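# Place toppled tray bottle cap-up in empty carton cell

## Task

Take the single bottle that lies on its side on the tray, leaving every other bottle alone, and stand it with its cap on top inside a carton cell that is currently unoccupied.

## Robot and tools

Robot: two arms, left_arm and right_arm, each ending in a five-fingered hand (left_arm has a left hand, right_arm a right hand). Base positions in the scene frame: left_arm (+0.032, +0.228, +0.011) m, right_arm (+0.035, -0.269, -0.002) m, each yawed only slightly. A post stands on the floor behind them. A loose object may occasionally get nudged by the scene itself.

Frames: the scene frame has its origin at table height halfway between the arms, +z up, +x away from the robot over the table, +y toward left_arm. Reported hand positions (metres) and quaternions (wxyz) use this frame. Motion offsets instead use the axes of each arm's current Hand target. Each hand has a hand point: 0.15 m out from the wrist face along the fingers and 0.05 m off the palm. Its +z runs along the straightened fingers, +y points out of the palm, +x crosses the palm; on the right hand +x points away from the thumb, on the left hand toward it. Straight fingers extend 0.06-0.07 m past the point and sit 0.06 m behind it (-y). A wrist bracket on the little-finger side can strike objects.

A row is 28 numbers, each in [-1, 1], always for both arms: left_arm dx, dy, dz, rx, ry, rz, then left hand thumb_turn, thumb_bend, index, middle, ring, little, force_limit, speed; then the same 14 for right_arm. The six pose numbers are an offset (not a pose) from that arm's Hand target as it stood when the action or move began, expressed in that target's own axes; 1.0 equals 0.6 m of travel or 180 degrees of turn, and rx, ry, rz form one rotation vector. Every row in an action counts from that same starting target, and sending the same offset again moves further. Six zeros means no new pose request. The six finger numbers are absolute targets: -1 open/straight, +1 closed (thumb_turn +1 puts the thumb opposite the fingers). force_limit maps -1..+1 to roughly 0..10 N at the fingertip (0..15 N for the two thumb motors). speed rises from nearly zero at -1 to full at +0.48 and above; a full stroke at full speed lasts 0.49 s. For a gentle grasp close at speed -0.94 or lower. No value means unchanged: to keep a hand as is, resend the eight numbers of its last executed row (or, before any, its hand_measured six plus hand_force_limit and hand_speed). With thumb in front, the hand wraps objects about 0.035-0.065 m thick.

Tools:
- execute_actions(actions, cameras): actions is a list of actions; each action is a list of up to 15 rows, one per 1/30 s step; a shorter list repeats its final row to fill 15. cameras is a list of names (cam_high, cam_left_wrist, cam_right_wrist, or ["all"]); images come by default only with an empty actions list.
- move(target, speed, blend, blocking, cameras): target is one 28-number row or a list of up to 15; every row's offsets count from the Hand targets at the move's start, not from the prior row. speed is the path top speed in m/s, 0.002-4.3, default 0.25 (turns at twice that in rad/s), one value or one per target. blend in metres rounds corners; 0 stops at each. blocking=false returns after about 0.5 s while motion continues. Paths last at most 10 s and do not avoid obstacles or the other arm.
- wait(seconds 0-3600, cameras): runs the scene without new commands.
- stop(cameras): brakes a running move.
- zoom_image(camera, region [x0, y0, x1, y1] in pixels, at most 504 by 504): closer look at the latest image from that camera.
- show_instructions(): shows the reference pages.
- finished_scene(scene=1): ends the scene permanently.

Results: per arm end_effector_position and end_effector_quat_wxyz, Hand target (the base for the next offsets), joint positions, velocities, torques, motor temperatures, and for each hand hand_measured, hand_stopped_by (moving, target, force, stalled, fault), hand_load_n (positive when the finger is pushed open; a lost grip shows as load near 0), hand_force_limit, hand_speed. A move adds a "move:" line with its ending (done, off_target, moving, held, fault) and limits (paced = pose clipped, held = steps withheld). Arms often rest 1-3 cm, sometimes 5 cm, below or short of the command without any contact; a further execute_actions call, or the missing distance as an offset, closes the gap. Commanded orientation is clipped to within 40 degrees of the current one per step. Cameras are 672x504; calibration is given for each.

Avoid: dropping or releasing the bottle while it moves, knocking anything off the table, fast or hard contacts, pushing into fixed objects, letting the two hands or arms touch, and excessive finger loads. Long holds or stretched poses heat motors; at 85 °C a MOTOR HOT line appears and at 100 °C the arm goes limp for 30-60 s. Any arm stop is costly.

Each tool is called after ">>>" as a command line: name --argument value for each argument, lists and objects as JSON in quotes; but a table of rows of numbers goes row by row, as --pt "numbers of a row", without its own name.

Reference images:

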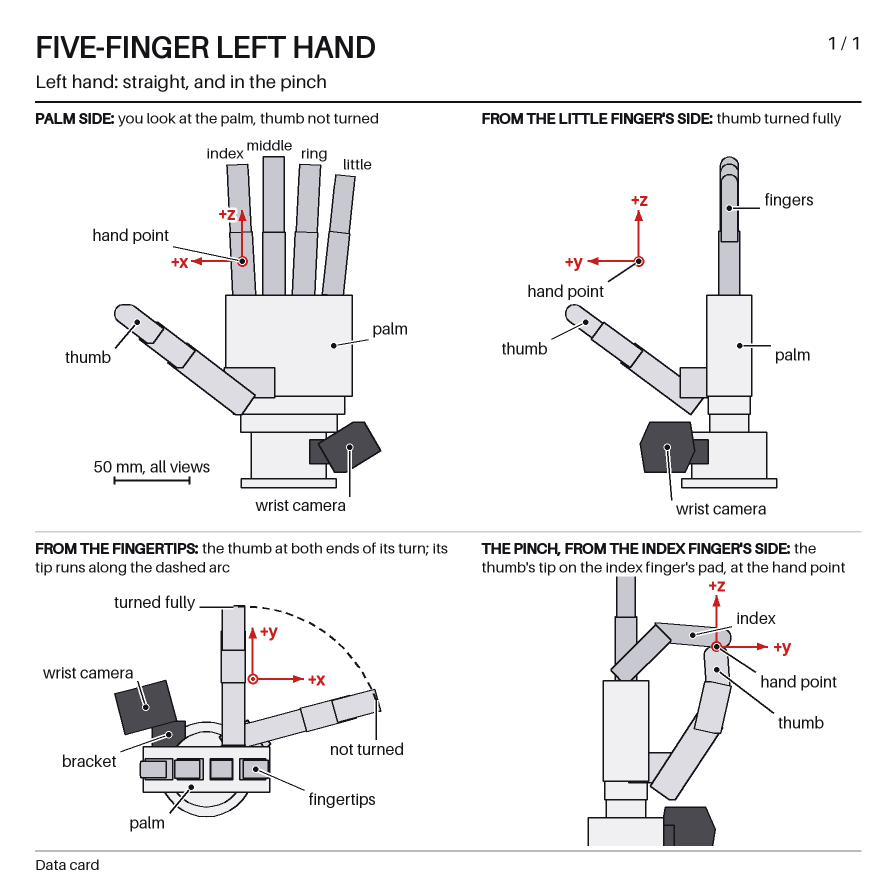

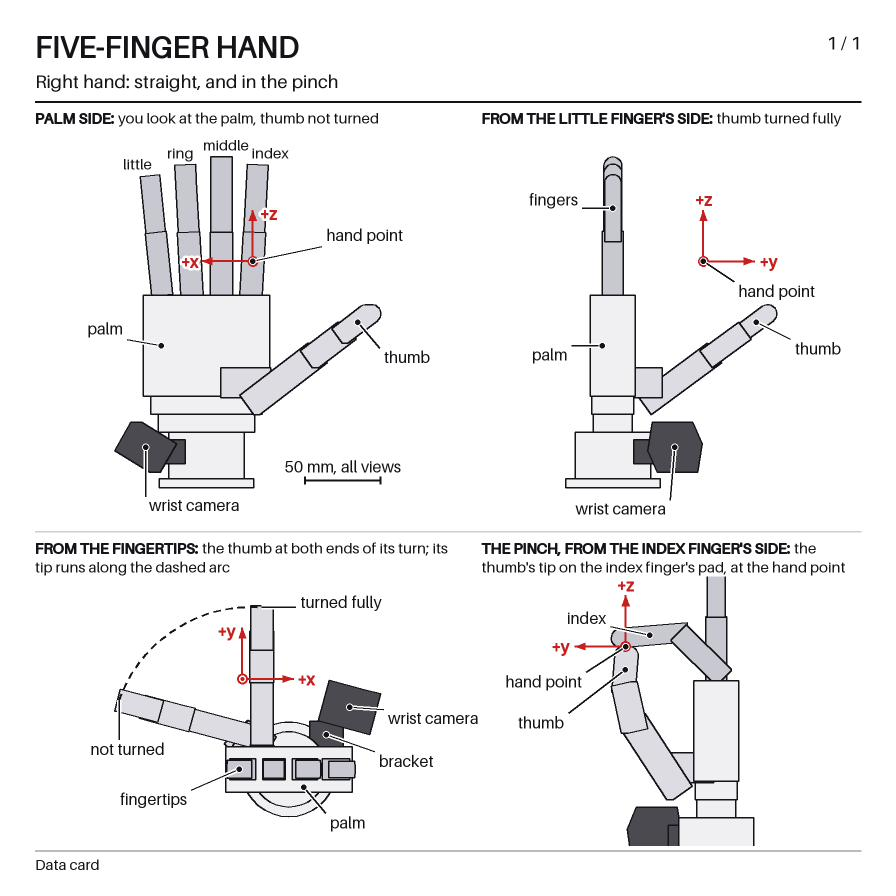

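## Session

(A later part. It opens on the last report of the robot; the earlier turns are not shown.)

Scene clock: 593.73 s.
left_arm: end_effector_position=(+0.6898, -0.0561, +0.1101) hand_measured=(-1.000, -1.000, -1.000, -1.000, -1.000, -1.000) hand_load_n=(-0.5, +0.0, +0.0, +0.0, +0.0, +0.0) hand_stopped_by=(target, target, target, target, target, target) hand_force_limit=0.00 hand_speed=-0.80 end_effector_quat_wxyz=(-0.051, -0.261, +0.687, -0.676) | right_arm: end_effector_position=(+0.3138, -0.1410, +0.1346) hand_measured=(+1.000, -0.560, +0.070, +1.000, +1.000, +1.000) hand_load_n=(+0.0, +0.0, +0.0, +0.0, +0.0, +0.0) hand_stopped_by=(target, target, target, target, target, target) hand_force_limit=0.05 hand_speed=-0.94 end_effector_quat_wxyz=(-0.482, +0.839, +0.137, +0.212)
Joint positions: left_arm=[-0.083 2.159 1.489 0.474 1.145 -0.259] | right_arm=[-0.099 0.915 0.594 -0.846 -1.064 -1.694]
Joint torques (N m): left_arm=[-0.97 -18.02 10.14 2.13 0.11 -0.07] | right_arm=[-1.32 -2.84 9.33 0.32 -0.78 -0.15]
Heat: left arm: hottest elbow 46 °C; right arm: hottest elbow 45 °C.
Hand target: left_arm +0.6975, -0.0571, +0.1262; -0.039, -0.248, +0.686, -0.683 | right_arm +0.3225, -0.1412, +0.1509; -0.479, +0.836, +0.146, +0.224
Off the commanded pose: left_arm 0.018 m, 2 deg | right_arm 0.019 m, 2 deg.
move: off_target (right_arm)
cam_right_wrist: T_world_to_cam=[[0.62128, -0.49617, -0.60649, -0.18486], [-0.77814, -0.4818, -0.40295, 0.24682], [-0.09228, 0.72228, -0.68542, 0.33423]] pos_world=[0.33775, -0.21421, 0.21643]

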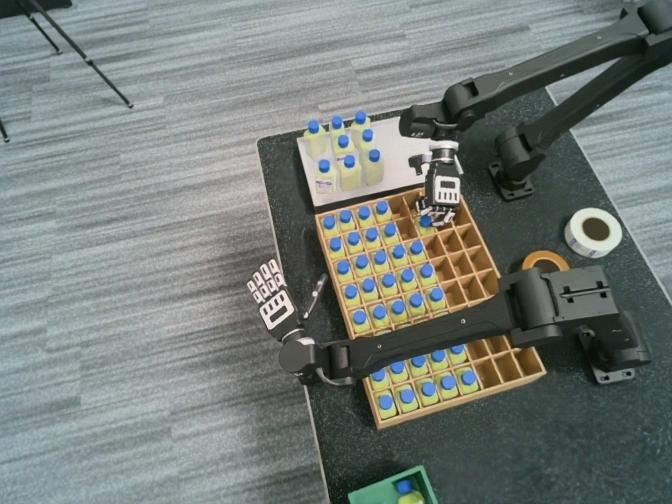

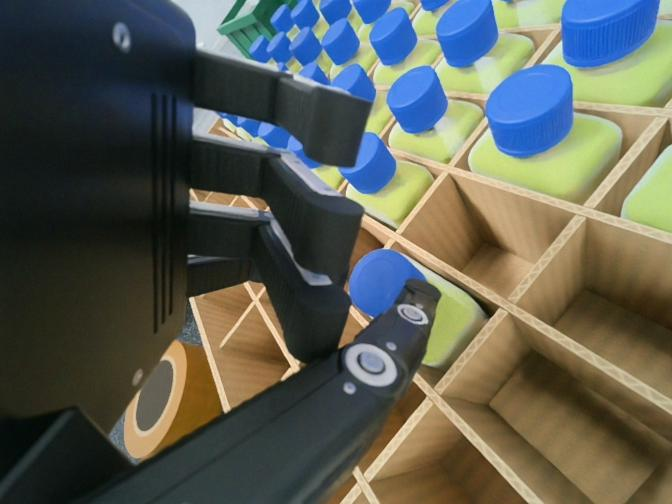

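>>> move --target '[0,0,0,0,0,0,-1,-1,-1,-1,-1,-1,0,-0.8,0.1029,-0.1471,-0.0881,0,0,0,1,-0.56,0.07,1,1,1,0.05,-0.94]' --speed 0.08 --cameras '["cam_high","cam_right_wrist"]'

>>> zoom_image --camera "cam_high" --region '[380, 150, 500, 250]'

Scene clock: 598.57 s.
left_arm: end_effector_position=(+0.6898, -0.0561, +0.1101) hand_measured=(-1.000, -1.000, -1.000, -1.000, -1.000, -1.000) hand_load_n=(+0.0, +0.0, +0.0, +0.0, +0.0, +0.0) hand_stopped_by=(target, target, target, target, target, target) hand_force_limit=0.00 hand_speed=-0.80 end_effector_quat_wxyz=(-0.051, -0.261, +0.687, -0.676) | right_arm: end_effector_position=(+0.3189, -0.1412, +0.2549) hand_measured=(+1.000, -0.560, +0.070, +1.000, +1.000, +1.000) hand_load_n=(+0.5, +0.0, +0.0, +0.5, +0.0, +0.0) hand_stopped_by=(target, target, target, target, target, target) hand_force_limit=0.05 hand_speed=-0.94 end_effector_quat_wxyz=(-0.481, +0.839, +0.138, +0.214)
Joint positions: left_arm=[-0.083 2.159 1.489 0.474 1.145 -0.259] | right_arm=[-0.099 0.87 0.89 -1.184 -1.064 -1.694]
Joint torques (N m): left_arm=[-0.67 -18.02 10.11 2.06 0.1 -0.1] | right_arm=[-1.32 -2.61 9.73 0.31 -0.77 -0.14]
Heat: left arm: hottest elbow 46 °C; right arm: hottest elbow 46 °C.
Hand target: left_arm +0.6975, -0.0571, +0.1262; -0.039, -0.248, +0.686, -0.683 | right_arm +0.3224, -0.1411, +0.2711; -0.479, +0.836, +0.147, +0.225
Off the commanded pose: left_arm 0.018 m, 2 deg | right_arm 0.016 m, 2 deg.
move: off_target (right_arm)
cam_right_wrist: T_world_to_cam=[[0.62334, -0.49627, -0.60428, -0.11646], [-0.77676, -0.48183, -0.40556, 0.29934], [-0.0899, 0.72218, -0.68583, 0.41658]] pos_world=[0.34256, -0.21441, 0.33673]

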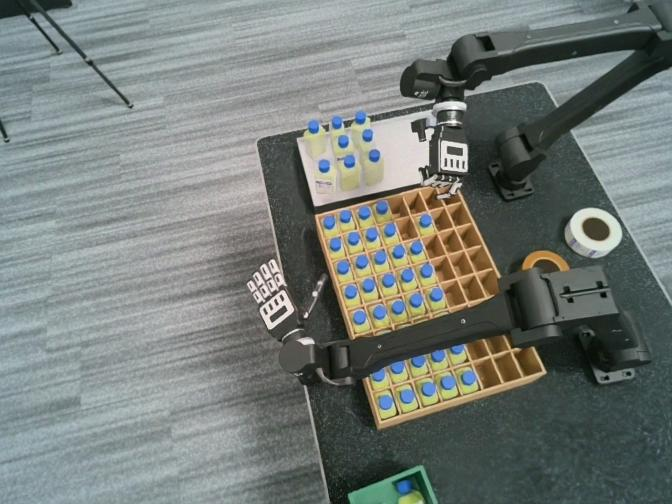

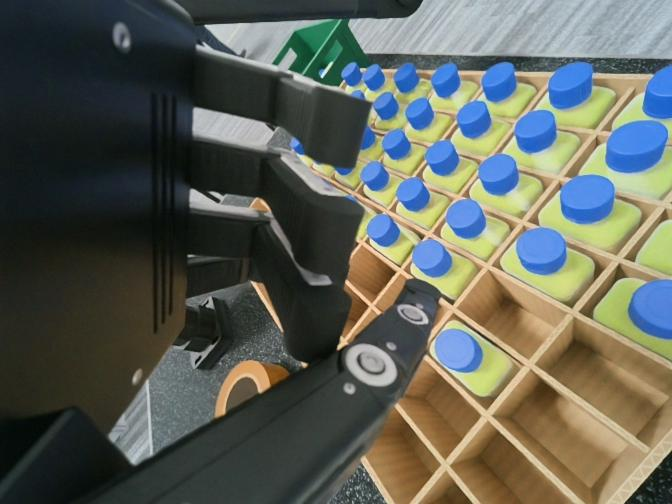

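Scaled by 4.200 from the camera's image (finer frame: 960x720).

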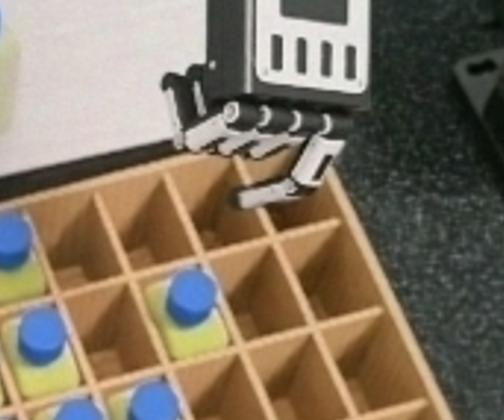

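>>> finished_scene

The scene is finished: the task was done.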